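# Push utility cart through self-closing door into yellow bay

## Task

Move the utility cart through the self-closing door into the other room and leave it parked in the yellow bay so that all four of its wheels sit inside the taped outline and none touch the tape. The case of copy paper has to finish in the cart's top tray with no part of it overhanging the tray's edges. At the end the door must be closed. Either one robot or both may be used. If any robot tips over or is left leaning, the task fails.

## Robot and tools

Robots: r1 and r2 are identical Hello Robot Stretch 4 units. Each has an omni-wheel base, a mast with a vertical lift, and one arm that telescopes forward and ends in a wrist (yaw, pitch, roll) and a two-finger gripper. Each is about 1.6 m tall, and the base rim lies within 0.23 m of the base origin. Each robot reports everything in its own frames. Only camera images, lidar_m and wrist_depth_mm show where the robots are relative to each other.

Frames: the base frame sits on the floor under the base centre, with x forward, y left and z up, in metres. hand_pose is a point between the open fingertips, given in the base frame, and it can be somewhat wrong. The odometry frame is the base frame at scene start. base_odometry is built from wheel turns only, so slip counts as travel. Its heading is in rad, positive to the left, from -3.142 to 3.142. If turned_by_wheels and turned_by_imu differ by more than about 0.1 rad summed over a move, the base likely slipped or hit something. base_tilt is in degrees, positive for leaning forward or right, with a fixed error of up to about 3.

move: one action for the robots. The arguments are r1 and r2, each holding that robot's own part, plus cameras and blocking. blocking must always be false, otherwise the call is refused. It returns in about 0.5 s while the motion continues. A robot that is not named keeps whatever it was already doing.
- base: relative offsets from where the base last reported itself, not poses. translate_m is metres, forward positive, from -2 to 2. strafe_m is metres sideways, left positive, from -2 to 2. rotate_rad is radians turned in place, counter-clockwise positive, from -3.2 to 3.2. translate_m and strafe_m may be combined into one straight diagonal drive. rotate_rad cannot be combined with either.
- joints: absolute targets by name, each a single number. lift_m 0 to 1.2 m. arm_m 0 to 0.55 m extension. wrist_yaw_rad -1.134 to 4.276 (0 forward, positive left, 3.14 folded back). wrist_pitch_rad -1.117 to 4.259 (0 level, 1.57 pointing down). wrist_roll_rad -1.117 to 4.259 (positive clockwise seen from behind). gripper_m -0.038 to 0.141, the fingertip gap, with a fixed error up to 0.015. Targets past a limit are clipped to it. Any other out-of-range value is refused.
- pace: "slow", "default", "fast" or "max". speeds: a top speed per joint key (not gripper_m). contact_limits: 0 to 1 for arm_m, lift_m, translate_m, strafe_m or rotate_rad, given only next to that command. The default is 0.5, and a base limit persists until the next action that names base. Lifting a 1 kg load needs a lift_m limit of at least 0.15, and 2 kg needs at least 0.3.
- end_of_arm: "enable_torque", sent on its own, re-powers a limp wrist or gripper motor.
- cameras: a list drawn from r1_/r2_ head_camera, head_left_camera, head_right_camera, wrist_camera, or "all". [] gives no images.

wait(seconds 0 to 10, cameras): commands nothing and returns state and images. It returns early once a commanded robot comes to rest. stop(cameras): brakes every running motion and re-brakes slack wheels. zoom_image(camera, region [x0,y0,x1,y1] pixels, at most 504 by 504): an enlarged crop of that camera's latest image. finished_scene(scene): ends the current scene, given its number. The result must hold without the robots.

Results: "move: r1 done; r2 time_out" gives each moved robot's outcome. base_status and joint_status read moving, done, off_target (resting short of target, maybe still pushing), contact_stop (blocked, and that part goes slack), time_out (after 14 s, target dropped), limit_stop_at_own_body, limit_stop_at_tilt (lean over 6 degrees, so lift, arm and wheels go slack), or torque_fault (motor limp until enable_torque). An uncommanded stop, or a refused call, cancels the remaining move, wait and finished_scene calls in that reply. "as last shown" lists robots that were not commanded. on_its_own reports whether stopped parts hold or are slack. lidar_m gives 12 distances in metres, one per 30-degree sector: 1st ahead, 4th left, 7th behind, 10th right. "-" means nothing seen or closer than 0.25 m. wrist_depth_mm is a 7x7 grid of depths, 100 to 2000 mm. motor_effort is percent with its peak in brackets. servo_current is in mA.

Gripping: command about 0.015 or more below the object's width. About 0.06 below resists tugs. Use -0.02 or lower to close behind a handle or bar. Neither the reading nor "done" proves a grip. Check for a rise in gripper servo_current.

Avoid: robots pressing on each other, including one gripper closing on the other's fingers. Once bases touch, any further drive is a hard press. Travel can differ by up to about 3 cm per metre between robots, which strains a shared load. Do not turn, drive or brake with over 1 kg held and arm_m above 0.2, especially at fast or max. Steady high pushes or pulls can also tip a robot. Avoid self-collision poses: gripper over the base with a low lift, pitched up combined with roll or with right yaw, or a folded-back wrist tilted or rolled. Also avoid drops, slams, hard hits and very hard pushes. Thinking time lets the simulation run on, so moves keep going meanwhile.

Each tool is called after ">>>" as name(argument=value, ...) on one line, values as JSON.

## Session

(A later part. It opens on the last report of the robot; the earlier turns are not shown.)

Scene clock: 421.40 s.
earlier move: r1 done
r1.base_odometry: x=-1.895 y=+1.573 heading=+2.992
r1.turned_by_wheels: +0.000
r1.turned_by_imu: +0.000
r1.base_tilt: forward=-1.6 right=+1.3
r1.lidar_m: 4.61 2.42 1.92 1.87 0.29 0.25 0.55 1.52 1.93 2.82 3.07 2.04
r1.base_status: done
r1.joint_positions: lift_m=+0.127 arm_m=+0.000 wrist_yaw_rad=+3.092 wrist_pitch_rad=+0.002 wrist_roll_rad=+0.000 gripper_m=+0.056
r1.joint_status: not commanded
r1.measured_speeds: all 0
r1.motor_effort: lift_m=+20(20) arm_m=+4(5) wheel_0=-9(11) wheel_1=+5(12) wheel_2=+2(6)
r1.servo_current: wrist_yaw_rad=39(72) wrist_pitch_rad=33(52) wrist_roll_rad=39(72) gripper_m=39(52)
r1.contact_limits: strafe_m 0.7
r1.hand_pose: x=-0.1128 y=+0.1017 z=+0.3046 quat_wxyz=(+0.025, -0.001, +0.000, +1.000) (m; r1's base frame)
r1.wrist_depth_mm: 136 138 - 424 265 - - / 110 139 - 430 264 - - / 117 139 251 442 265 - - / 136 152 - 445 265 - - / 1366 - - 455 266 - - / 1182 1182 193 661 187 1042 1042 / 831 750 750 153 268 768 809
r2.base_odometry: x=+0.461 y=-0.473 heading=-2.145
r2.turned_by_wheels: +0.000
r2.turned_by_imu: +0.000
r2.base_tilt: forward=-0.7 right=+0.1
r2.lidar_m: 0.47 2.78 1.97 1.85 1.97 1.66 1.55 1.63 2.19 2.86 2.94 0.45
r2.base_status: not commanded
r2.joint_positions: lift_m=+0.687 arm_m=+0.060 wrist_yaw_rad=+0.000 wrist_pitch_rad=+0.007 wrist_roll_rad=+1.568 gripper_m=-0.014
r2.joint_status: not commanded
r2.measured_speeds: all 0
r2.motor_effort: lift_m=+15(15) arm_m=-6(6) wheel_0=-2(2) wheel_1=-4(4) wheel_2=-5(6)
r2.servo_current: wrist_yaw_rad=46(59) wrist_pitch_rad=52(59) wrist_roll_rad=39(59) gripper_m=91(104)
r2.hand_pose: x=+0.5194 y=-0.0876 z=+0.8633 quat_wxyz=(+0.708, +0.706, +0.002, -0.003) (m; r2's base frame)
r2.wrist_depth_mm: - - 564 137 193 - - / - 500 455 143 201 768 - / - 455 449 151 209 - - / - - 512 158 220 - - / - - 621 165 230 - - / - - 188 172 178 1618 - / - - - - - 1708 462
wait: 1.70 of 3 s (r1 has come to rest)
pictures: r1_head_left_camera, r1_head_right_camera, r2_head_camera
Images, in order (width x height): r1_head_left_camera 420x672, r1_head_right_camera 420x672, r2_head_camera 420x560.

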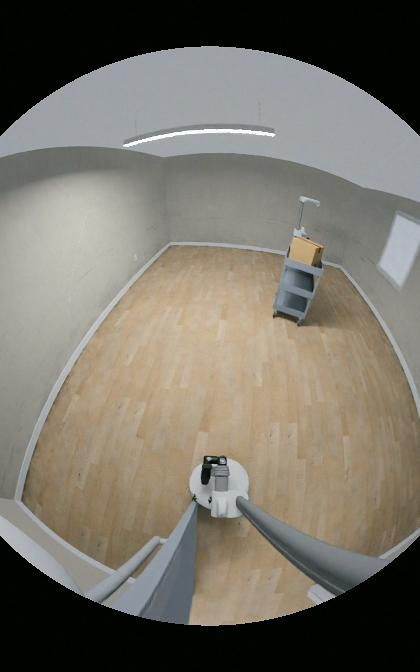

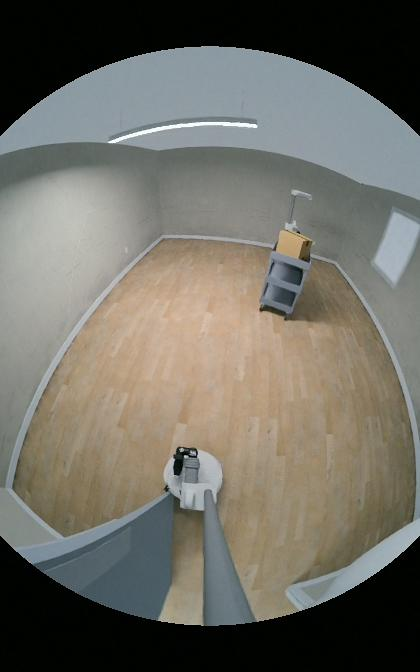

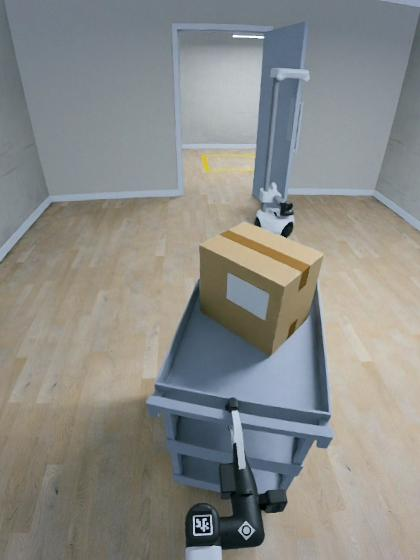

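>>> move(r2={"base":{"translate_m":0.1,"strafe_m":-0.16},"pace":"slow"}, blocking=false, cameras=[])

>>> wait(seconds=4, cameras=["r2_head_camera","r2_wrist_camera"])

Scene clock: 439.53 s.
move: r2 moving
r1: as last shown
r1.lidar_m: 4.62 2.44 1.91 1.88 0.28 0.25 0.58 1.53 1.92 2.84 3.06 2.01
r1.motor_effort: lift_m=+20(20) arm_m=+4(5) wheel_0=-9(9) wheel_1=+5(5) wheel_2=+2(2)
r1.servo_current: wrist_yaw_rad=52(65) wrist_pitch_rad=39(46) wrist_roll_rad=33(65) gripper_m=39(46)
r1.contact_limits: strafe_m 0.7
r1.wrist_depth_mm: 136 138 - 424 264 - - / 111 138 - 433 264 - - / 117 139 251 442 265 - - / 137 151 - 452 264 - - / 1366 - - 455 267 - - / 1205 1205 193 654 187 1042 1025 / 842 750 759 154 267 768 809
r2.base_odometry: x=+0.449 y=-0.473 heading=-2.145
r2.turned_by_wheels: +0.000
r2.turned_by_imu: +0.000
r2.base_tilt: forward=-0.7 right=+0.1
r2.lidar_m: 0.47 2.82 1.98 1.87 1.97 1.68 1.59 1.64 2.23 2.85 2.96 0.46
r2.base_status: translate_m moving; strafe_m moving
r2.joint_positions: lift_m=+0.687 arm_m=+0.060 wrist_yaw_rad=+0.000 wrist_pitch_rad=+0.007 wrist_roll_rad=+1.568 gripper_m=-0.014
r2.joint_status: not commanded
r2.measured_speeds: translate_m=+0.025 strafe_m=-0.041 rotate_rad=-0.001 lift_m=+0.000 arm_m=+0.000 wrist_yaw_rad=+0.000 wrist_pitch_rad=+0.000 wrist_roll_rad=+0.000
r2.motor_effort: lift_m=+16(16) arm_m=-4(6) wheel_0=+9(13) wheel_1=-6(6) wheel_2=-9(9)
r2.servo_current: wrist_yaw_rad=52(59) wrist_pitch_rad=46(52) wrist_roll_rad=52(65) gripper_m=72(104)
r2.hand_pose: x=+0.5194 y=-0.0873 z=+0.8632 quat_wxyz=(+0.708, +0.706, +0.003, -0.002) (m; r2's base frame)
r2.wrist_depth_mm: - - - 137 191 - - / - 500 459 143 200 - - / - 455 445 149 209 - - / - - 517 156 217 - - / - - 615 164 228 - - / - - 188 171 181 1576 517 / - - - - - 1576 469
pictures: none
No camera images: "cameras" was empty.

Scene clock: 442.20 s.
earlier move: r2 done
r1.base_odometry: x=-1.895 y=+1.573 heading=+2.992
r1.turned_by_wheels: +0.000
r1.turned_by_imu: +0.000
r1.base_tilt: forward=-1.6 right=+1.2
r1.lidar_m: 4.60 2.44 1.92 1.86 0.27 0.26 0.60 1.54 1.92 2.85 3.08 1.86
r1.base_status: not commanded
r1.joint_positions: lift_m=+0.127 arm_m=+0.000 wrist_yaw_rad=+3.092 wrist_pitch_rad=+0.002 wrist_roll_rad=+0.000 gripper_m=+0.056
r1.joint_status: not commanded
r1.measured_speeds: all 0
r1.motor_effort: lift_m=+20(20) arm_m=+4(5) wheel_0=-9(9) wheel_1=+5(5) wheel_2=+2(2)
r1.servo_current: wrist_yaw_rad=46(65) wrist_pitch_rad=52(52) wrist_roll_rad=52(65) gripper_m=46(52)
r1.contact_limits: strafe_m 0.7
r1.hand_pose: x=-0.1128 y=+0.1017 z=+0.3046 quat_wxyz=(+0.025, -0.001, +0.000, +1.000) (m; r1's base frame)
r1.wrist_depth_mm: 136 138 - 424 265 - - / 111 139 - 430 265 - - / 117 139 251 436 264 - - / 137 152 - 445 266 - - / 1397 - - 459 266 - - / 1182 1205 193 654 188 1042 1042 / 854 750 759 153 267 778 809
r2.base_odometry: x=+0.273 y=-0.470 heading=-2.145
r2.turned_by_wheels: +0.000
r2.turned_by_imu: +0.001
r2.base_tilt: forward=-0.7 right=+0.1
r2.lidar_m: 0.46 0.49 2.15 2.01 2.12 1.76 1.66 1.71 2.33 2.69 2.81 0.48
r2.base_status: done
r2.joint_positions: lift_m=+0.687 arm_m=+0.060 wrist_yaw_rad=+0.001 wrist_pitch_rad=+0.007 wrist_roll_rad=+1.568 gripper_m=-0.014
r2.joint_status: not commanded
r2.measured_speeds: all 0
r2.motor_effort: lift_m=+17(17) arm_m=-4(6) wheel_0=+6(15) wheel_1=-5(7) wheel_2=-5(12)
r2.servo_current: wrist_yaw_rad=46(65) wrist_pitch_rad=52(59) wrist_roll_rad=46(65) gripper_m=72(104)
r2.hand_pose: x=+0.5195 y=-0.0870 z=+0.8632 quat_wxyz=(+0.708, +0.706, +0.003, -0.002) (m; r2's base frame)
r2.wrist_depth_mm: - - - 164 223 1661 1160 / - - - 165 224 750 - / - - 488 167 228 820 - / - 488 473 169 230 820 - / - - 525 171 232 842 - / - - 187 173 180 - - / - - - - - 1537 504
wait: 2.67 of 4 s (r2 has come to rest)
pictures: r2_head_camera, r2_wrist_camera
Images, in order (width x height): r2_head_camera 420x560, r2_wrist_camera 616x392.

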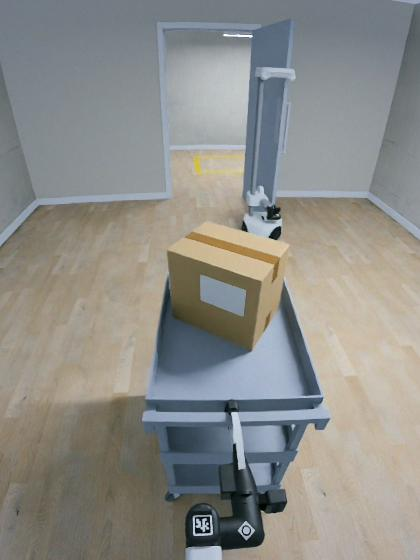

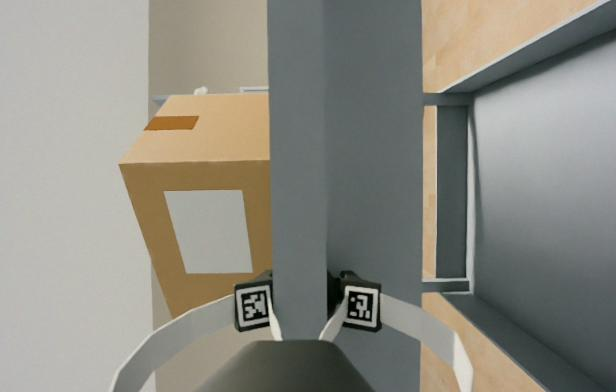

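>>> move(r2={"base":{"translate_m":0.85,"strafe_m":-0.06},"pace":"slow"}, blocking=false, cameras=[])

>>> wait(seconds=10, cameras=["r2_head_camera","r2_wrist_camera","r1_head_left_camera"])

>>> zoom_image(camera="r1_head_left_camera", region=[100, 180, 420, 640])

Scene clock: 475.10 s.
move: r2 moving
r1: as last shown
r1.base_tilt: forward=-1.6 right=+1.3
r1.lidar_m: 4.60 2.41 1.91 1.87 0.26 0.25 0.56 1.53 1.94 2.85 3.09 1.86
r1.servo_current: wrist_yaw_rad=52(59) wrist_pitch_rad=46(52) wrist_roll_rad=65(65) gripper_m=33(46)
r1.contact_limits: strafe_m 0.7
r1.wrist_depth_mm: 136 138 - 424 264 - - / 111 138 - 430 265 - - / 117 139 251 439 264 - - / 137 152 - 449 265 - - / 1366 - - 455 267 - - / 1182 1182 193 654 188 1042 1042 / 854 759 750 153 266 768 809
r2.base_odometry: x=+0.265 y=-0.480 heading=-2.145
r2.turned_by_wheels: +0.000
r2.turned_by_imu: +0.000
r2.base_tilt: forward=-0.7 right=+0.1
r2.lidar_m: 0.42 0.51 2.15 2.01 2.14 1.77 1.68 1.75 2.34 2.69 2.77 0.50
r2.base_status: translate_m moving; strafe_m moving
r2.joint_positions: lift_m=+0.687 arm_m=+0.060 wrist_yaw_rad=+0.000 wrist_pitch_rad=+0.007 wrist_roll_rad=+1.568 gripper_m=-0.014
r2.joint_status: not commanded
r2.measured_speeds: translate_m=+0.049 strafe_m=-0.004 rotate_rad=+0.001 lift_m=+0.000 arm_m=+0.000 wrist_yaw_rad=-0.021 wrist_pitch_rad=+0.000 wrist_roll_rad=+0.000
r2.motor_effort: lift_m=+17(17) arm_m=-4(4) wheel_0=+7(12) wheel_1=+6(6) wheel_2=-13(13)
r2.servo_current: wrist_yaw_rad=52(65) wrist_pitch_rad=46(52) wrist_roll_rad=52(59) gripper_m=72(85)
r2.hand_pose: x=+0.5193 y=-0.0874 z=+0.8632 quat_wxyz=(+0.708, +0.706, +0.003, -0.003) (m; r2's base frame)
r2.wrist_depth_mm: - - - 167 228 1661 1138 / - - - 167 228 809 - / - - 508 169 229 831 - / - 488 469 230 231 842 - / - - 521 171 232 842 - / - - 189 172 180 - - / - - - - 235 1576 -
pictures: none
No camera images: "cameras" was empty.

Scene clock: 484.40 s.
earlier move: r2 done
r1.base_odometry: x=-1.895 y=+1.573 heading=+2.992
r1.turned_by_wheels: +0.000
r1.turned_by_imu: -0.001
r1.base_tilt: forward=-1.6 right=+1.3
r1.lidar_m: 4.60 2.43 1.91 1.88 0.28 0.25 0.57 1.52 1.92 2.84 1.26 1.04
r1.base_status: not commanded
r1.joint_positions: lift_m=+0.127 arm_m=+0.000 wrist_yaw_rad=+3.092 wrist_pitch_rad=+0.002 wrist_roll_rad=+0.000 gripper_m=+0.056
r1.joint_status: not commanded
r1.measured_speeds: all 0
r1.motor_effort: lift_m=+20(20) arm_m=+4(5) wheel_0=-9(9) wheel_1=+5(5) wheel_2=+2(2)
r1.servo_current: wrist_yaw_rad=52(72) wrist_pitch_rad=46(52) wrist_roll_rad=46(72) gripper_m=39(46)
r1.contact_limits: strafe_m 0.7
r1.hand_pose: x=-0.1128 y=+0.1017 z=+0.3046 quat_wxyz=(+0.025, -0.001, +0.000, +1.000) (m; r1's base frame)
r1.wrist_depth_mm: 136 138 - 424 264 - - / 111 139 - 430 265 - - / 117 139 250 442 266 - - / 137 152 - 445 265 - - / 1366 - - 455 265 - - / 1182 1205 194 654 187 1042 1042 / 842 750 759 153 268 788 820
r2.base_odometry: x=-0.239 y=-1.151 heading=-2.145
r2.turned_by_wheels: +0.000
r2.turned_by_imu: +0.000
r2.base_tilt: forward=-0.6 right=+0.1
r2.lidar_m: 0.43 0.47 2.23 2.13 2.17 2.66 2.52 2.59 2.73 2.61 2.70 0.51
r2.base_status: done
r2.joint_positions: lift_m=+0.687 arm_m=+0.060 wrist_yaw_rad=-0.002 wrist_pitch_rad=+0.007 wrist_roll_rad=+1.568 gripper_m=-0.014
r2.joint_status: not commanded
r2.measured_speeds: all 0
r2.motor_effort: lift_m=+17(17) arm_m=-4(5) wheel_0=+3(12) wheel_1=+5(8) wheel_2=-7(16)
r2.servo_current: wrist_yaw_rad=52(65) wrist_pitch_rad=46(59) wrist_roll_rad=39(65) gripper_m=78(91)
r2.hand_pose: x=+0.5191 y=-0.0881 z=+0.8632 quat_wxyz=(+0.708, +0.706, +0.002, -0.003) (m; r2's base frame)
r2.wrist_depth_mm: - - - 181 243 1618 1138 / - - - 180 240 1618 - / - - 609 178 238 809 - / - 496 466 236 236 842 - / - - 496 174 235 842 - / - - 187 173 179 - - / - - 591 - 231 - -
wait: 9.30 of 10 s (r2 has come to rest)
pictures: r1_head_left_camera, r2_head_camera, r2_wrist_camera
Images, in order (width x height): r1_head_left_camera 420x672, r2_head_camera 420x560, r2_wrist_camera 616x392.

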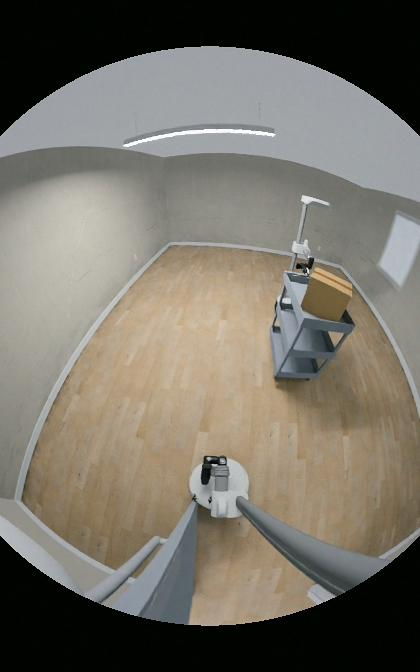

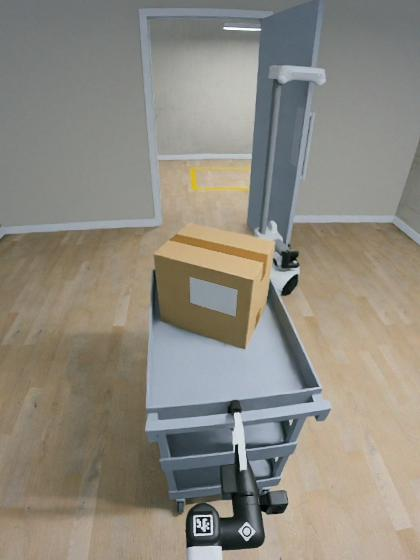

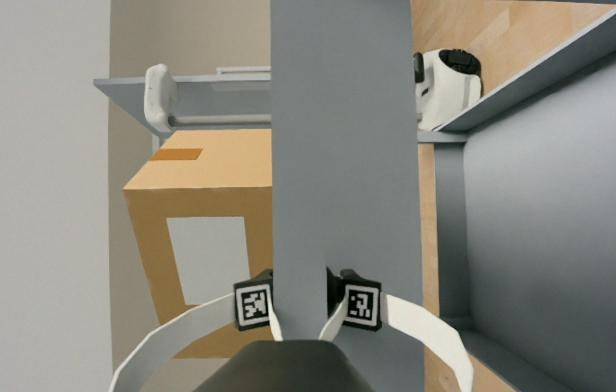

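Scaled by 1.096 from the camera's 420x672 image, which has a finer 600x960 frame.

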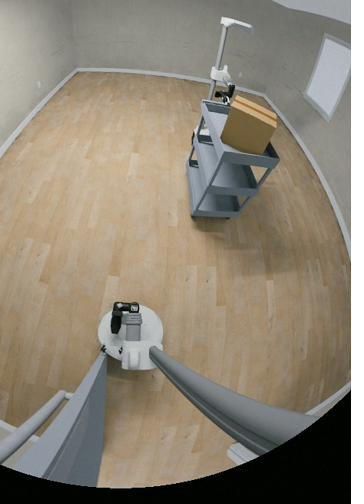

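>>> move(r2={"base":{"translate_m":0.3,"strafe_m":0.11},"pace":"slow"}, blocking=false, cameras=[])

>>> wait(seconds=5, cameras=["r2_head_camera","r2_wrist_camera","r1_head_right_camera"])

>>> zoom_image(camera="r1_head_right_camera", region=[100, 180, 420, 640])

Scene clock: 494.00 s.
move: r2 moving
r1: as last shown
r1.turned_by_imu: +0.000
r1.lidar_m: 4.60 2.42 1.91 1.88 0.25 0.25 0.56 1.52 1.90 2.82 1.24 1.01
r1.servo_current: wrist_yaw_rad=46(72) wrist_pitch_rad=46(46) wrist_roll_rad=46(59) gripper_m=46(46)
r1.contact_limits: strafe_m 0.7
r1.wrist_depth_mm: 136 138 - 424 265 - - / 111 139 - 430 265 - - / 118 139 251 439 266 - - / 137 151 - 445 265 - - / 1366 - - 455 265 - - / 1182 1205 194 654 187 1042 1008 / 842 750 741 153 267 778 809
r2.base_odometry: x=-0.242 y=-1.164 heading=-2.145
r2.turned_by_wheels: +0.000
r2.turned_by_imu: +0.000
r2.base_tilt: forward=-0.7 right=+0.1
r2.lidar_m: 0.44 0.49 2.26 2.13 2.20 2.66 2.52 2.63 2.75 2.61 2.68 0.50
r2.base_status: translate_m moving; strafe_m moving
r2.joint_positions: lift_m=+0.687 arm_m=+0.060 wrist_yaw_rad=-0.002 wrist_pitch_rad=+0.007 wrist_roll_rad=+1.568 gripper_m=-0.014
r2.joint_status: not commanded
r2.measured_speeds: translate_m=+0.050 strafe_m=+0.017 rotate_rad=+0.003 lift_m=+0.000 arm_m=+0.000 wrist_yaw_rad=+0.000 wrist_pitch_rad=+0.000 wrist_roll_rad=+0.000
r2.motor_effort: lift_m=+17(17) arm_m=-4(4) wheel_0=+5(7) wheel_1=+6(9) wheel_2=-12(13)
r2.servo_current: wrist_yaw_rad=52(59) wrist_pitch_rad=46(52) wrist_roll_rad=46(59) gripper_m=78(78)
r2.hand_pose: x=+0.5191 y=-0.0881 z=+0.8632 quat_wxyz=(+0.708, +0.706, +0.002, -0.003) (m; r2's base frame)
r2.wrist_depth_mm: - - - 182 243 1618 1138 / - - - 180 241 1618 - / - - 615 178 239 798 - / - 492 469 235 236 842 - / - - 500 174 235 842 - / - - 189 172 181 - - / - - 591 - 230 - -
pictures: none
No camera images: "cameras" was empty.

Scene clock: 497.90 s.
earlier move: r2 done
r1.base_odometry: x=-1.895 y=+1.573 heading=+2.992
r1.turned_by_wheels: +0.000
r1.turned_by_imu: +0.000
r1.base_tilt: forward=-1.6 right=+1.3
r1.lidar_m: 4.61 2.45 1.92 1.87 0.27 0.25 0.56 1.53 1.94 2.85 0.88 0.82
r1.base_status: not commanded
r1.joint_positions: lift_m=+0.127 arm_m=+0.000 wrist_yaw_rad=+3.092 wrist_pitch_rad=+0.002 wrist_roll_rad=+0.000 gripper_m=+0.056
r1.joint_status: not commanded
r1.measured_speeds: all 0
r1.motor_effort: lift_m=+20(20) arm_m=+5(5) wheel_0=-8(10) wheel_1=+5(5) wheel_2=+2(2)
r1.servo_current: wrist_yaw_rad=46(78) wrist_pitch_rad=46(52) wrist_roll_rad=39(65) gripper_m=39(52)
r1.contact_limits: strafe_m 0.7
r1.hand_pose: x=-0.1128 y=+0.1017 z=+0.3046 quat_wxyz=(+0.025, -0.001, +0.000, +1.000) (m; r1's base frame)
r1.wrist_depth_mm: 136 138 - 421 264 - - / 111 139 - 430 264 - - / 118 139 251 439 265 - - / 137 151 - 442 265 - - / 1397 - - 459 265 - - / 1205 1205 194 654 188 1042 1042 / 842 741 750 153 267 768 809
r2.base_odometry: x=-0.310 y=-1.462 heading=-2.145
r2.turned_by_wheels: +0.000
r2.turned_by_imu: +0.000
r2.base_tilt: forward=-0.7 right=+0.1
r2.lidar_m: 0.46 3.00 2.14 2.04 2.09 2.82 2.82 2.92 2.84 2.70 2.75 0.48
r2.base_status: done
r2.joint_positions: lift_m=+0.687 arm_m=+0.060 wrist_yaw_rad=-0.002 wrist_pitch_rad=+0.007 wrist_roll_rad=+1.568 gripper_m=-0.014
r2.joint_status: not commanded
r2.measured_speeds: all 0
r2.motor_effort: lift_m=+17(17) arm_m=-4(4) wheel_0=+2(7) wheel_1=+3(9) wheel_2=-6(14)
r2.servo_current: wrist_yaw_rad=39(59) wrist_pitch_rad=46(59) wrist_roll_rad=52(65) gripper_m=78(85)
r2.hand_pose: x=+0.5191 y=-0.0881 z=+0.8632 quat_wxyz=(+0.708, +0.706, +0.002, -0.003) (m; r2's base frame)
r2.wrist_depth_mm: - - - 158 217 1336 - / - - 609 161 220 798 - / - 512 459 164 224 820 - / - 504 480 167 228 831 - / - - 544 170 232 842 - / - - 189 173 181 - - / - - - - - 1576 484
wait: 3.90 of 5 s (r2 has come to rest)
pictures: r1_head_right_camera, r2_head_camera, r2_wrist_camera
Images, in order (width x height): r1_head_right_camera 420x672, r2_head_camera 420x560, r2_wrist_camera 616x392.

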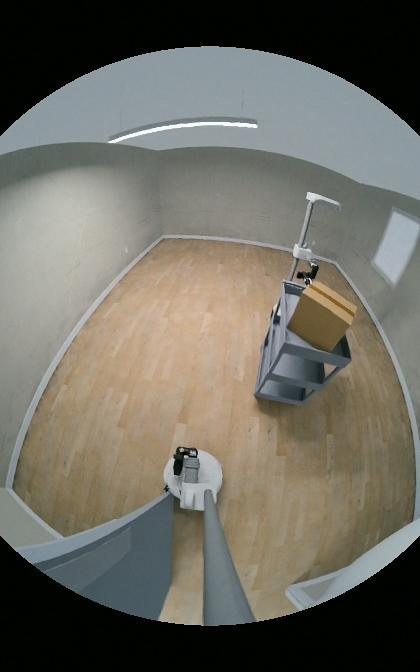

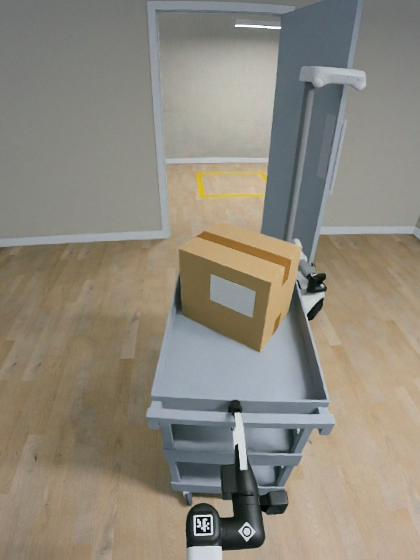

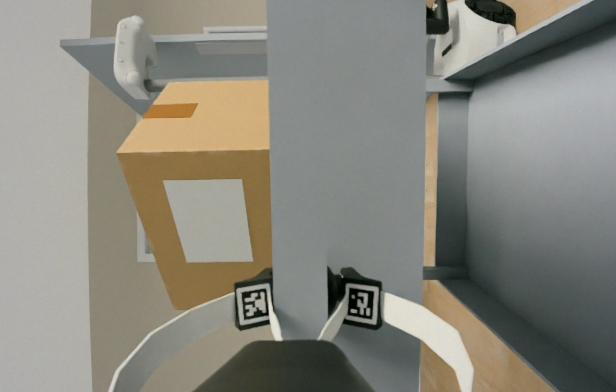

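Scaled by 1.096 from the camera's 420x672 image, which has a finer 600x960 frame.

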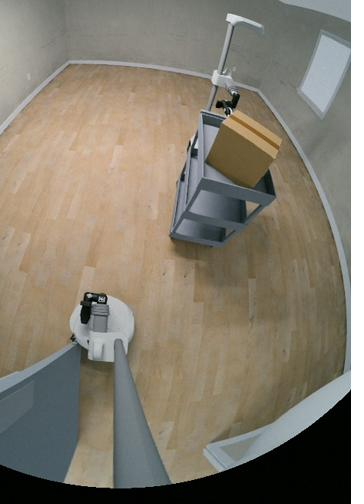

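>>> move(r2={"base":{"translate_m":0.8,"strafe_m":-0.085},"pace":"slow"}, blocking=false, cameras=[])

>>> wait(seconds=9.5, cameras=["r2_head_camera","r2_wrist_camera","r1_head_right_camera"])

>>> zoom_image(camera="r1_head_right_camera", region=[100, 180, 420, 640])

Scene clock: 506.70 s.
move: r2 moving
r1: as last shown
r1.lidar_m: 4.61 2.44 1.93 1.88 0.27 0.25 0.53 1.53 1.94 2.83 0.86 0.77
r1.motor_effort: lift_m=+20(20) arm_m=+4(5) wheel_0=-9(9) wheel_1=+5(5) wheel_2=+2(2)
r1.servo_current: wrist_yaw_rad=59(65) wrist_pitch_rad=46(46) wrist_roll_rad=39(59) gripper_m=39(46)
r1.contact_limits: strafe_m 0.7
r1.wrist_depth_mm: 136 138 - 424 264 - - / 111 139 - 430 265 - - / 118 139 251 439 265 - - / 137 152 - 449 265 - - / 1397 - - 455 266 - - / 1182 1205 193 661 188 1042 1025 / 854 750 750 153 267 778 809
r2.base_odometry: x=-0.317 y=-1.472 heading=-2.145
r2.turned_by_wheels: +0.000
r2.turned_by_imu: +0.001
r2.base_tilt: forward=-0.6 right=+0.1
r2.lidar_m: 0.47 3.02 2.14 2.03 2.11 2.83 2.84 2.93 2.84 2.71 2.80 0.48
r2.base_status: translate_m moving; strafe_m moving
r2.joint_positions: lift_m=+0.687 arm_m=+0.060 wrist_yaw_rad=-0.002 wrist_pitch_rad=+0.007 wrist_roll_rad=+1.568 gripper_m=-0.014
r2.joint_status: not commanded
r2.measured_speeds: translate_m=+0.049 strafe_m=-0.005 rotate_rad=+0.003 lift_m=+0.000 arm_m=+0.000 wrist_yaw_rad=+0.000 wrist_pitch_rad=+0.000 wrist_roll_rad=+0.000
r2.motor_effort: lift_m=+17(17) arm_m=-4(4) wheel_0=+4(9) wheel_1=+7(7) wheel_2=-12(12)
r2.servo_current: wrist_yaw_rad=46(52) wrist_pitch_rad=52(52) wrist_roll_rad=52(59) gripper_m=85(85)
r2.hand_pose: x=+0.5191 y=-0.0881 z=+0.8632 quat_wxyz=(+0.708, +0.706, +0.002, -0.003) (m; r2's base frame)
r2.wrist_depth_mm: - - - 158 215 1308 - / - - 603 160 219 798 - / - 508 455 163 224 820 - / - 500 480 166 226 831 - / - - 544 169 231 842 - / - - 188 172 180 - - / - - - - - 1576 484
pictures: none
No camera images: "cameras" was empty.

Scene clock: 515.53 s.
earlier move: r2 done
r1.base_odometry: x=-1.895 y=+1.573 heading=+2.992
r1.turned_by_wheels: +0.000
r1.turned_by_imu: -0.001
r1.base_tilt: forward=-1.6 right=+1.3
r1.lidar_m: 4.62 2.43 1.91 1.89 0.27 0.25 0.59 1.54 0.33 0.34 0.36 0.56
r1.base_status: not commanded
r1.joint_positions: lift_m=+0.127 arm_m=+0.000 wrist_yaw_rad=+3.092 wrist_pitch_rad=+0.002 wrist_roll_rad=+0.000 gripper_m=+0.056
r1.joint_status: not commanded
r1.measured_speeds: all 0
r1.motor_effort: lift_m=+20(20) arm_m=+4(5) wheel_0=-9(9) wheel_1=+5(5) wheel_2=+2(2)
r1.servo_current: wrist_yaw_rad=52(72) wrist_pitch_rad=39(52) wrist_roll_rad=52(65) gripper_m=39(52)
r1.contact_limits: strafe_m 0.7
r1.hand_pose: x=-0.1128 y=+0.1017 z=+0.3046 quat_wxyz=(+0.025, -0.001, +0.000, +1.000) (m; r1's base frame)
r1.wrist_depth_mm: 136 138 - 424 264 - - / 111 138 - 430 264 - - / 118 139 251 439 264 - - / 136 151 - 449 265 - - / 1397 - - 455 265 - - / 1182 1205 193 654 187 1060 1042 / 842 750 759 153 266 778 820
r2.base_odometry: x=-0.815 y=-2.088 heading=-2.144
r2.turned_by_wheels: +0.000
r2.turned_by_imu: +0.004
r2.base_tilt: forward=-0.7 right=+0.0
r2.lidar_m: 0.43 0.45 2.28 2.15 2.21 2.91 3.68 3.75 2.76 2.60 2.70 0.48
r2.base_status: done
r2.joint_positions: lift_m=+0.687 arm_m=+0.060 wrist_yaw_rad=+0.000 wrist_pitch_rad=+0.007 wrist_roll_rad=+1.568 gripper_m=-0.014
r2.joint_status: not commanded
r2.measured_speeds: all 0
r2.motor_effort: lift_m=+17(17) arm_m=-3(4) wheel_0=+8(15) wheel_1=+4(8) wheel_2=-5(12)
r2.servo_current: wrist_yaw_rad=39(59) wrist_pitch_rad=59(59) wrist_roll_rad=52(65) gripper_m=78(85)
r2.hand_pose: x=+0.5193 y=-0.0873 z=+0.8632 quat_wxyz=(+0.708, +0.706, +0.003, -0.002) (m; r2's base frame)
r2.wrist_depth_mm: - - 820 175 236 - 820 / - - - 175 235 1430 - / - - 564 174 235 820 - / - 473 462 233 234 831 - / - - 508 173 235 842 - / - 544 188 172 180 - - / - 123 - - 232 1576 -
wait: 8.83 of 9.5 s (r2 has come to rest)
pictures: r1_head_right_camera, r2_head_camera, r2_wrist_camera
Images, in order (width x height): r1_head_right_camera 420x672, r2_head_camera 420x560, r2_wrist_camera 616x392.

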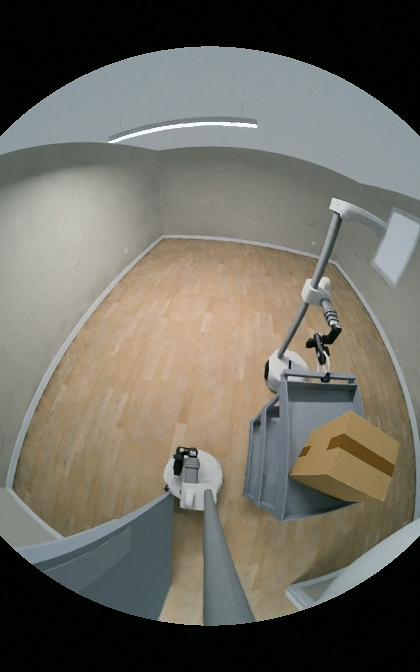

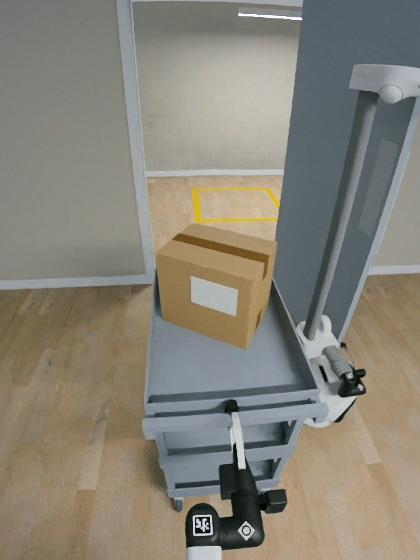

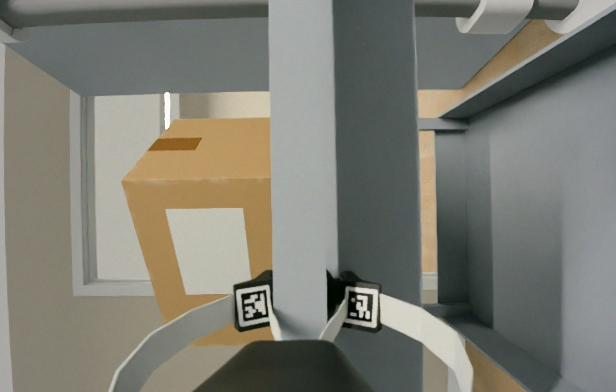

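Scaled by 1.096 from the camera's 420x672 image, which has a finer 600x960 frame.

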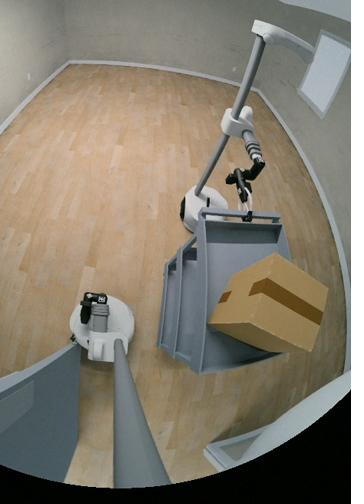

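>>> move(r2={"base":{"translate_m":0.25,"strafe_m":0.09},"pace":"slow","contact_limits":{"translate_m":0.4}}, blocking=false, cameras=[])

>>> wait(seconds=4, cameras=["r2_head_camera","r2_head_left_camera","r2_wrist_camera","r1_head_right_camera"])

Scene clock: 526.07 s.
move: r2 moving
r1: as last shown
r1.turned_by_imu: +0.000
r1.lidar_m: 4.63 2.42 1.91 1.89 0.29 0.25 0.57 1.52 0.36 0.32 0.37 0.57
r1.motor_effort: lift_m=+20(20) arm_m=+5(5) wheel_0=-9(9) wheel_1=+5(5) wheel_2=+2(2)
r1.servo_current: wrist_yaw_rad=46(59) wrist_pitch_rad=39(46) wrist_roll_rad=65(65) gripper_m=39(46)
r1.contact_limits: strafe_m 0.7
r1.wrist_depth_mm: 135 138 - 421 265 - - / 110 138 - 430 265 - - / 117 139 251 439 265 - - / 137 152 - 445 267 - - / 1336 - - 455 266 - - / 1182 1205 194 661 187 1078 1042 / 842 750 759 153 266 788 798
r2.base_odometry: x=-0.818 y=-2.101 heading=-2.144
r2.turned_by_wheels: +0.000
r2.turned_by_imu: +0.001
r2.base_tilt: forward=-0.7 right=+0.1
r2.lidar_m: 0.45 0.48 2.26 2.13 2.23 2.90 3.70 3.76 2.75 2.61 2.69 0.50
r2.base_status: translate_m moving; strafe_m moving
r2.joint_positions: lift_m=+0.687 arm_m=+0.060 wrist_yaw_rad=+0.000 wrist_pitch_rad=+0.007 wrist_roll_rad=+1.568 gripper_m=-0.014
r2.joint_status: not commanded
r2.measured_speeds: translate_m=+0.050 strafe_m=+0.018 rotate_rad=-0.001 lift_m=+0.000 arm_m=+0.000 wrist_yaw_rad=+0.000 wrist_pitch_rad=+0.000 wrist_roll_rad=+0.000
r2.motor_effort: lift_m=+17(17) arm_m=-4(4) wheel_0=+8(10) wheel_1=+7(9) wheel_2=-11(12)
r2.servo_current: wrist_yaw_rad=52(52) wrist_pitch_rad=46(52) wrist_roll_rad=39(59) gripper_m=72(78)
r2.contact_limits: translate_m 0.4
r2.hand_pose: x=+0.5193 y=-0.0873 z=+0.8632 quat_wxyz=(+0.708, +0.706, +0.003, -0.002) (m; r2's base frame)
r2.wrist_depth_mm: 788 - 820 176 237 - 820 / - - - 175 236 1464 - / - - 569 175 235 820 - / - 473 469 234 235 854 - / - 1983 504 173 233 842 - / - 539 187 173 180 - - / - 123 - - 232 1576 -
pictures: none
No camera images: "cameras" was empty.

Scene clock: 529.43 s.
earlier move: r2 done
r1.base_odometry: x=-1.895 y=+1.573 heading=+2.992
r1.turned_by_wheels: +0.000
r1.turned_by_imu: +0.000
r1.base_tilt: forward=-1.6 right=+1.3
r1.lidar_m: 4.61 2.43 1.91 1.88 0.29 0.25 0.57 0.46 0.37 0.36 0.42 0.94
r1.base_status: not commanded
r1.joint_positions: lift_m=+0.127 arm_m=+0.000 wrist_yaw_rad=+3.092 wrist_pitch_rad=+0.002 wrist_roll_rad=+0.000 gripper_m=+0.056
r1.joint_status: not commanded
r1.measured_speeds: all 0
r1.motor_effort: lift_m=+20(20) arm_m=+4(5) wheel_0=-9(9) wheel_1=+5(5) wheel_2=+2(2)
r1.servo_current: wrist_yaw_rad=52(72) wrist_pitch_rad=46(46) wrist_roll_rad=59(65) gripper_m=39(52)
r1.contact_limits: strafe_m 0.7
r1.hand_pose: x=-0.1128 y=+0.1017 z=+0.3046 quat_wxyz=(+0.025, -0.001, +0.000, +1.000) (m; r1's base frame)
r1.wrist_depth_mm: 136 138 - 424 264 - - / 111 138 - 427 264 - - / 117 139 250 439 264 - - / 137 151 - 445 265 - - / 1397 - - 452 267 - - / 1182 1182 194 661 187 1060 1042 / 854 750 759 153 267 768 820
r2.base_odometry: x=-0.875 y=-2.347 heading=-2.144
r2.turned_by_wheels: +0.000
r2.turned_by_imu: +0.000
r2.base_tilt: forward=-0.6 right=+0.1
r2.lidar_m: 0.44 1.98 2.16 2.06 2.11 2.84 3.93 3.95 2.84 2.66 0.89 0.47
r2.base_status: done
r2.joint_positions: lift_m=+0.687 arm_m=+0.060 wrist_yaw_rad=-0.002 wrist_pitch_rad=+0.007 wrist_roll_rad=+1.568 gripper_m=-0.014
r2.joint_status: not commanded
r2.measured_speeds: all 0
r2.motor_effort: lift_m=+17(17) arm_m=-4(4) wheel_0=+1(10) wheel_1=+5(9) wheel_2=-7(14)
r2.servo_current: wrist_yaw_rad=39(65) wrist_pitch_rad=46(59) wrist_roll_rad=46(59) gripper_m=72(85)
r2.contact_limits: translate_m 0.4
r2.hand_pose: x=+0.5191 y=-0.0880 z=+0.8632 quat_wxyz=(+0.708, +0.706, +0.002, -0.003) (m; r2's base frame)
r2.wrist_depth_mm: - - - 160 218 - - / 1661 - - 163 222 - - / 1708 - 469 165 224 809 - / 1661 496 477 168 228 831 - / 1661 - 539 170 232 854 - / - - 189 172 181 - - / - 123 - - - 525 488
wait: 3.37 of 4 s (r2 has come to rest)
pictures: r1_head_right_camera, r2_head_camera, r2_head_left_camera, r2_wrist_camera
Images, in order (width x height): r1_head_right_camera 420x672, r2_head_camera 420x560, r2_head_left_camera 420x672, r2_wrist_camera 616x392.

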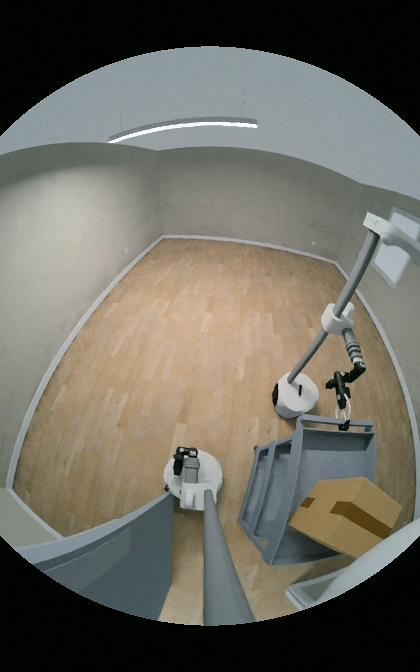

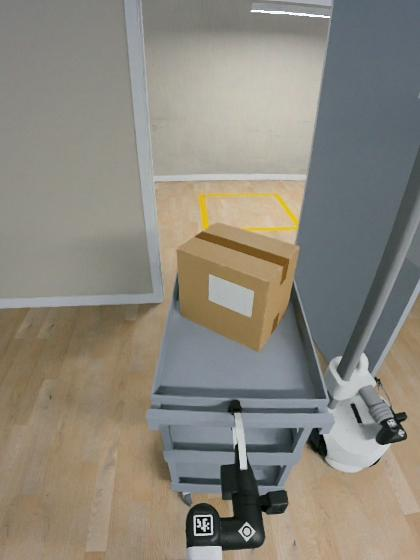

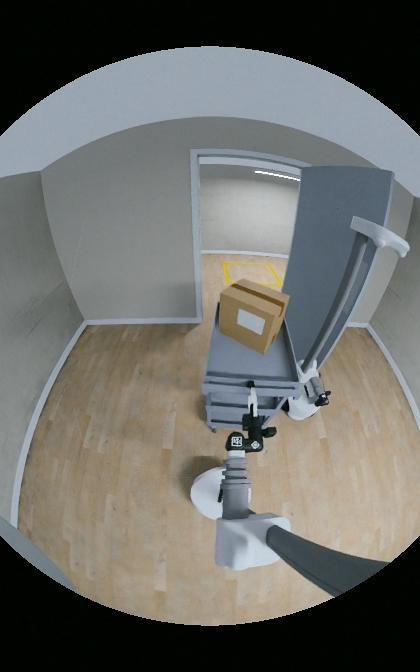

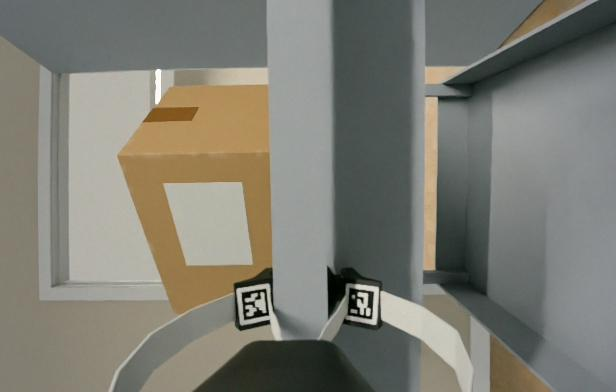

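>>> move(r2={"base":{"translate_m":0.5,"strafe_m":-0.02},"pace":"slow","contact_limits":{"translate_m":0.4}}, blocking=false, cameras=[])

>>> wait(seconds=6.5, cameras=["r2_head_camera","r2_head_left_camera","r2_wrist_camera","r1_head_right_camera"])

>>> zoom_image(camera="r2_head_left_camera", region=[120, 130, 420, 480])

Scene clock: 536.60 s.
move: r2 moving
r1: as last shown
r1.lidar_m: 4.61 2.41 1.93 1.87 0.26 0.25 0.58 0.44 0.38 0.36 0.43 0.94
r1.motor_effort: lift_m=+20(20) arm_m=+4(5) wheel_0=-9(9) wheel_1=+4(5) wheel_2=+2(2)
r1.servo_current: wrist_yaw_rad=39(59) wrist_pitch_rad=46(52) wrist_roll_rad=46(52) gripper_m=46(46)
r1.contact_limits: strafe_m 0.7
r1.wrist_depth_mm: 136 138 - 424 263 - - / 110 138 - 433 266 - - / 117 139 249 442 264 - - / 137 151 - 445 264 - - / 1366 - - 455 266 - - / 1182 1205 194 661 188 1042 1042 / 854 750 759 153 267 778 809
r2.base_odometry: x=-0.882 y=-2.357 heading=-2.144
r2.turned_by_wheels: +0.000
r2.turned_by_imu: +0.001
r2.base_tilt: forward=-0.7 right=+0.1
r2.lidar_m: 0.44 0.51 2.17 2.06 2.15 2.86 3.95 3.95 2.83 2.68 0.88 0.46
r2.base_status: translate_m moving; strafe_m moving
r2.joint_positions: lift_m=+0.687 arm_m=+0.060 wrist_yaw_rad=-0.002 wrist_pitch_rad=+0.007 wrist_roll_rad=+1.568 gripper_m=-0.014
r2.joint_status: not commanded
r2.measured_speeds: translate_m=+0.049 strafe_m=-0.002 rotate_rad=+0.002 lift_m=+0.000 arm_m=+0.000 wrist_yaw_rad=+0.000 wrist_pitch_rad=+0.000 wrist_roll_rad=+0.000
r2.motor_effort: lift_m=+17(17) arm_m=-4(4) wheel_0=+7(11) wheel_1=+5(8) wheel_2=-10(12)
r2.servo_current: wrist_yaw_rad=46(52) wrist_pitch_rad=59(59) wrist_roll_rad=33(59) gripper_m=72(78)
r2.contact_limits: translate_m 0.4
r2.hand_pose: x=+0.5191 y=-0.0880 z=+0.8632 quat_wxyz=(+0.708, +0.706, +0.002, -0.003) (m; r2's base frame)
r2.wrist_depth_mm: - - - 159 218 - - / 1708 - 621 161 220 741 - / - 517 466 164 224 820 - / - 500 477 167 227 842 - / - - 535 170 231 842 - / - - 187 172 180 - - / - 123 - - - 554 488
pictures: none
No camera images: "cameras" was empty.

Scene clock: 542.40 s.
earlier move: r2 done
r1.base_odometry: x=-1.895 y=+1.573 heading=+2.992
r1.turned_by_wheels: +0.000
r1.turned_by_imu: +0.000
r1.base_tilt: forward=-1.6 right=+1.3
r1.lidar_m: 4.61 2.43 1.91 1.88 0.27 0.25 0.58 0.48 0.44 0.56 0.59 4.61
r1.base_status: not commanded
r1.joint_positions: lift_m=+0.127 arm_m=+0.000 wrist_yaw_rad=+3.092 wrist_pitch_rad=+0.002 wrist_roll_rad=+0.000 gripper_m=+0.056
r1.joint_status: not commanded
r1.measured_speeds: all 0
r1.motor_effort: lift_m=+20(20) arm_m=+4(5) wheel_0=-9(9) wheel_1=+5(5) wheel_2=+2(2)
r1.servo_current: wrist_yaw_rad=46(78) wrist_pitch_rad=39(52) wrist_roll_rad=59(65) gripper_m=39(52)
r1.contact_limits: strafe_m 0.7
r1.hand_pose: x=-0.1128 y=+0.1017 z=+0.3046 quat_wxyz=(+0.025, -0.001, +0.000, +1.000) (m; r1's base frame)
r1.wrist_depth_mm: 136 138 - 424 264 - - / 111 138 - 430 266 - - / 117 139 250 439 265 - - / 137 151 - 442 265 - - / 138 - - 455 266 - - / 647 1182 194 654 189 1042 1042 / 854 750 750 153 266 788 820
r2.base_odometry: x=-1.163 y=-2.756 heading=-2.144
r2.turned_by_wheels: +0.000
r2.turned_by_imu: +0.003
r2.base_tilt: forward=-0.7 right=+0.1
r2.lidar_m: 0.46 0.52 2.03 2.10 2.16 2.92 - 3.87 2.78 0.61 0.58 0.49
r2.base_status: done
r2.joint_positions: lift_m=+0.687 arm_m=+0.060 wrist_yaw_rad=+0.000 wrist_pitch_rad=+0.007 wrist_roll_rad=+1.568 gripper_m=-0.014
r2.joint_status: not commanded
r2.measured_speeds: all 0
r2.motor_effort: lift_m=+17(17) arm_m=-4(4) wheel_0=+7(12) wheel_1=+5(8) wheel_2=-5(12)
r2.servo_current: wrist_yaw_rad=39(59) wrist_pitch_rad=46(59) wrist_roll_rad=39(65) gripper_m=72(85)
r2.contact_limits: translate_m 0.4
r2.hand_pose: x=+0.5193 y=-0.0874 z=+0.8632 quat_wxyz=(+0.708, +0.706, +0.003, -0.003) (m; r2's base frame)
r2.wrist_depth_mm: - - - 161 220 1499 525 / - - - 163 223 750 - / - - 477 165 225 820 - / - 496 473 168 229 831 - / - - 530 171 231 831 - / - - 187 172 180 - - / - 123 - - - - 496
wait: 5.80 of 6.5 s (r2 has come to rest)
pictures: r1_head_right_camera, r2_head_camera, r2_head_left_camera, r2_wrist_camera
Images, in order (width x height): r1_head_right_camera 420x672, r2_head_camera 420x560, r2_head_left_camera 420x672, r2_wrist_camera 616x392.

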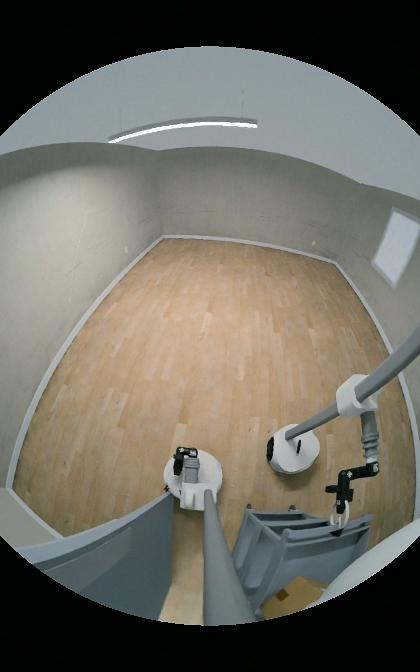

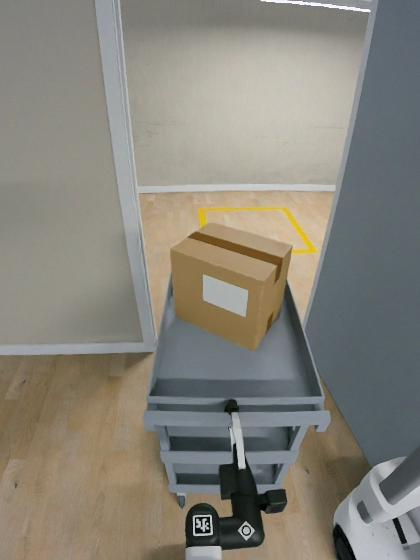

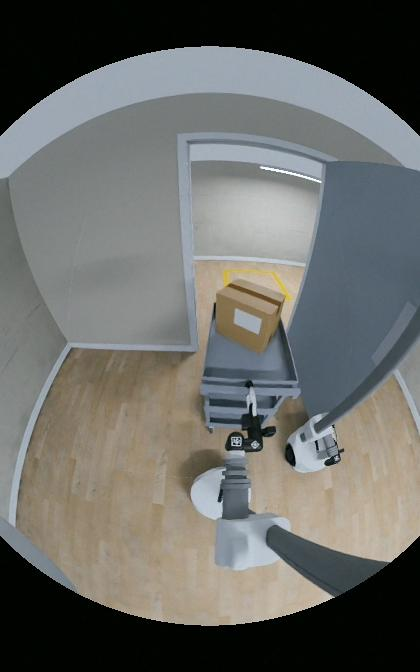

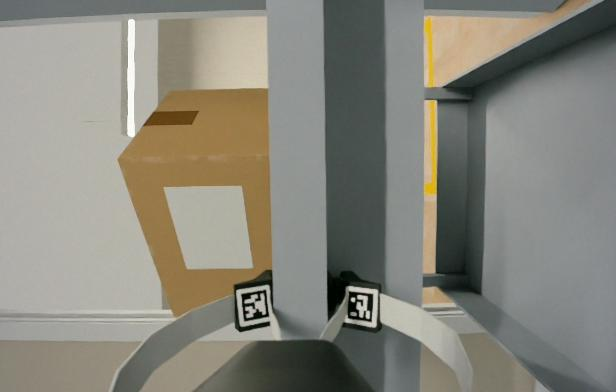

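Scaled by 1.440 from the camera's 420x672 image, which has a finer 600x960 frame.

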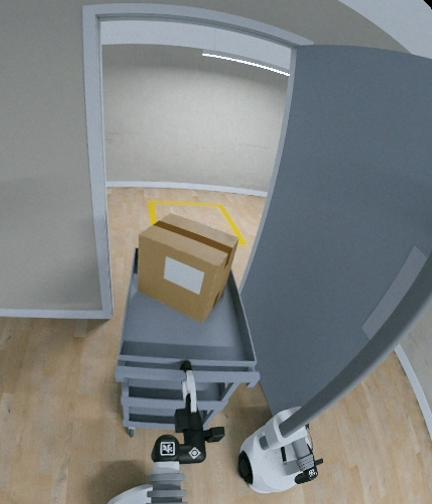

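>>> move(r2={"base":{"translate_m":0.45,"strafe_m":-0.075},"pace":"slow","contact_limits":{"translate_m":0.4}}, blocking=false, cameras=[])

>>> wait(seconds=6, cameras=["r2_head_camera","r2_head_left_camera","r2_wrist_camera","r1_head_right_camera"])

>>> zoom_image(camera="r2_head_left_camera", region=[120, 180, 420, 530])

Scene clock: 551.40 s.
move: r2 moving
r1: as last shown
r1.lidar_m: 4.61 2.43 1.92 1.89 0.29 0.25 0.57 0.50 0.42 0.52 0.57 4.62
r1.servo_current: wrist_yaw_rad=59(65) wrist_pitch_rad=39(46) wrist_roll_rad=52(59) gripper_m=39(46)
r1.contact_limits: strafe_m 0.7
r1.wrist_depth_mm: 135 138 - 424 264 - - / 111 138 - 433 264 - - / 118 139 250 442 265 - - / 137 151 - 452 266 - - / - - - 455 265 - - / 654 1078 193 668 188 1060 1025 / 842 759 750 153 266 778 820
r2.base_odometry: x=-1.171 y=-2.765 heading=-2.143
r2.turned_by_wheels: +0.001
r2.turned_by_imu: +0.001
r2.base_tilt: forward=-0.7 right=+0.1
r2.lidar_m: 0.46 0.48 2.01 2.09 2.19 2.92 - 3.88 2.80 0.57 0.57 0.50
r2.base_status: translate_m moving; strafe_m moving
r2.joint_positions: lift_m=+0.687 arm_m=+0.060 wrist_yaw_rad=+0.000 wrist_pitch_rad=+0.007 wrist_roll_rad=+1.568 gripper_m=-0.014
r2.joint_status: not commanded
r2.measured_speeds: translate_m=+0.049 strafe_m=-0.008 rotate_rad=-0.001 lift_m=+0.000 arm_m=+0.000 wrist_yaw_rad=+0.000 wrist_pitch_rad=+0.000 wrist_roll_rad=+0.000
r2.motor_effort: lift_m=+17(17) arm_m=-4(4) wheel_0=+11(13) wheel_1=+7(7) wheel_2=-10(11)
r2.servo_current: wrist_yaw_rad=52(52) wrist_pitch_rad=46(52) wrist_roll_rad=39(59) gripper_m=78(85)
r2.contact_limits: translate_m 0.4
r2.hand_pose: x=+0.5193 y=-0.0874 z=+0.8632 quat_wxyz=(+0.708, +0.706, +0.003, -0.003) (m; r2's base frame)
r2.wrist_depth_mm: - - - 161 220 1661 521 / - - - 163 222 750 - / - - 477 165 226 820 - / - 496 473 168 229 831 - / - - 530 170 231 854 - / - - 188 172 180 - - / - 123 - - - - 496
pictures: none
No camera images: "cameras" was empty.

Scene clock: 556.73 s.
earlier move: r2 done
r1.base_odometry: x=-1.895 y=+1.573 heading=+2.992
r1.turned_by_wheels: +0.000
r1.turned_by_imu: +0.000
r1.base_tilt: forward=-1.6 right=+1.2
r1.lidar_m: 4.63 2.44 1.91 1.89 0.28 0.25 0.58 0.64 0.47 0.48 3.10 4.63
r1.base_status: not commanded
r1.joint_positions: lift_m=+0.127 arm_m=+0.000 wrist_yaw_rad=+3.092 wrist_pitch_rad=+0.002 wrist_roll_rad=+0.000 gripper_m=+0.056
r1.joint_status: not commanded
r1.measured_speeds: all 0
r1.motor_effort: lift_m=+20(20) arm_m=+4(5) wheel_0=-8(9) wheel_1=+5(5) wheel_2=+2(2)
r1.servo_current: wrist_yaw_rad=52(72) wrist_pitch_rad=46(52) wrist_roll_rad=46(72) gripper_m=46(52)
r1.contact_limits: strafe_m 0.7
r1.hand_pose: x=-0.1128 y=+0.1017 z=+0.3046 quat_wxyz=(+0.025, -0.001, +0.000, +1.000) (m; r1's base frame)
r1.wrist_depth_mm: 136 138 - 424 264 - - / 111 138 - 433 263 - - / 117 139 250 439 265 - - / 137 151 - 449 266 - - / - 866 - 459 265 - - / 1118 1078 193 654 187 1060 1042 / 854 741 759 153 267 768 820
r2.base_odometry: x=-1.469 y=-3.093 heading=-2.143
r2.turned_by_wheels: +0.000
r2.turned_by_imu: +0.003
r2.base_tilt: forward=-0.7 right=+0.0
r2.lidar_m: 0.43 0.47 1.42 2.18 2.26 3.04 - 3.78 0.43 0.44 0.78 0.48
r2.base_status: done
r2.joint_positions: lift_m=+0.687 arm_m=+0.060 wrist_yaw_rad=+0.000 wrist_pitch_rad=+0.007 wrist_roll_rad=+1.569 gripper_m=-0.014
r2.joint_status: not commanded
r2.measured_speeds: all 0
r2.motor_effort: lift_m=+16(17) arm_m=-4(4) wheel_0=+7(14) wheel_1=+6(8) wheel_2=-6(11)
r2.servo_current: wrist_yaw_rad=46(59) wrist_pitch_rad=46(59) wrist_roll_rad=46(59) gripper_m=72(85)
r2.contact_limits: translate_m 0.4
r2.hand_pose: x=+0.5193 y=-0.0874 z=+0.8632 quat_wxyz=(+0.708, +0.706, +0.003, -0.003) (m; r2's base frame)
r2.wrist_depth_mm: - - - 178 240 1618 1182 / - - - 177 239 1618 - / - - 591 176 236 798 - / - 484 469 235 236 842 - / - - 496 174 234 831 - / - - 189 173 181 - - / - - 603 - 230 1576 -
wait: 5.33 of 6 s (r2 has come to rest)
pictures: r1_head_right_camera, r2_head_camera, r2_head_left_camera, r2_wrist_camera
Images, in order (width x height): r1_head_right_camera 420x672, r2_head_camera 420x560, r2_head_left_camera 420x672, r2_wrist_camera 616x392.

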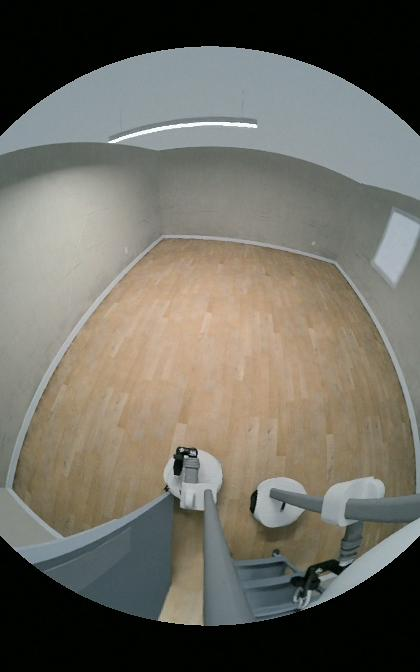

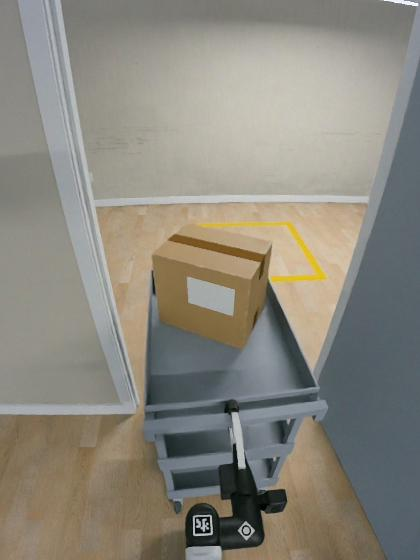

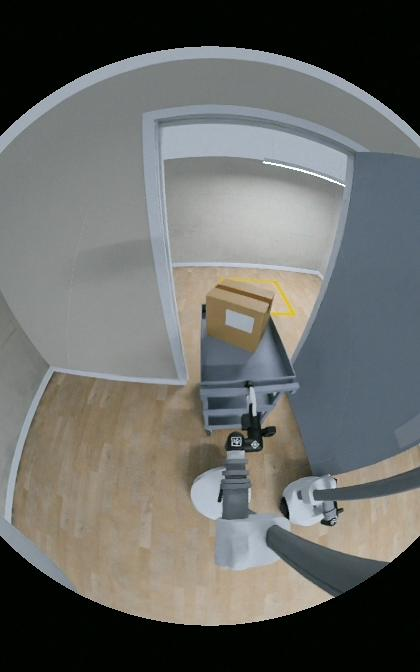

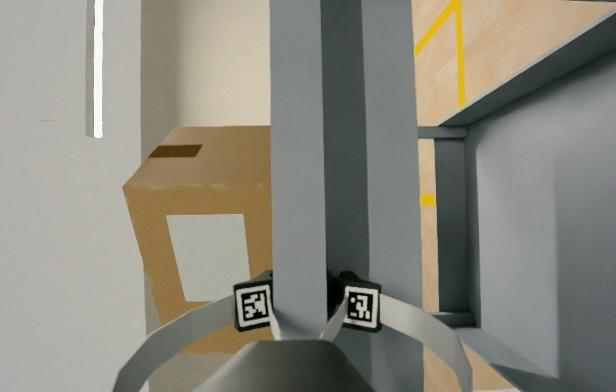

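Scaled by 1.440 from the camera's 420x672 image, which has a finer 600x960 frame.

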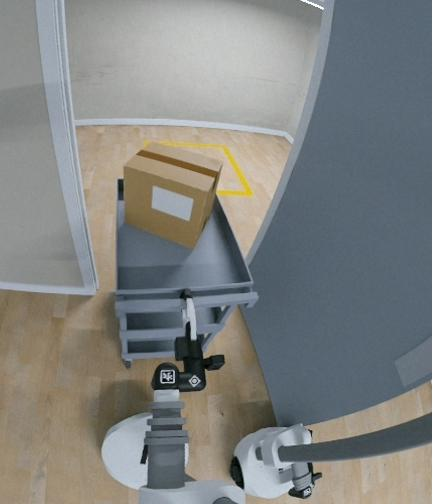

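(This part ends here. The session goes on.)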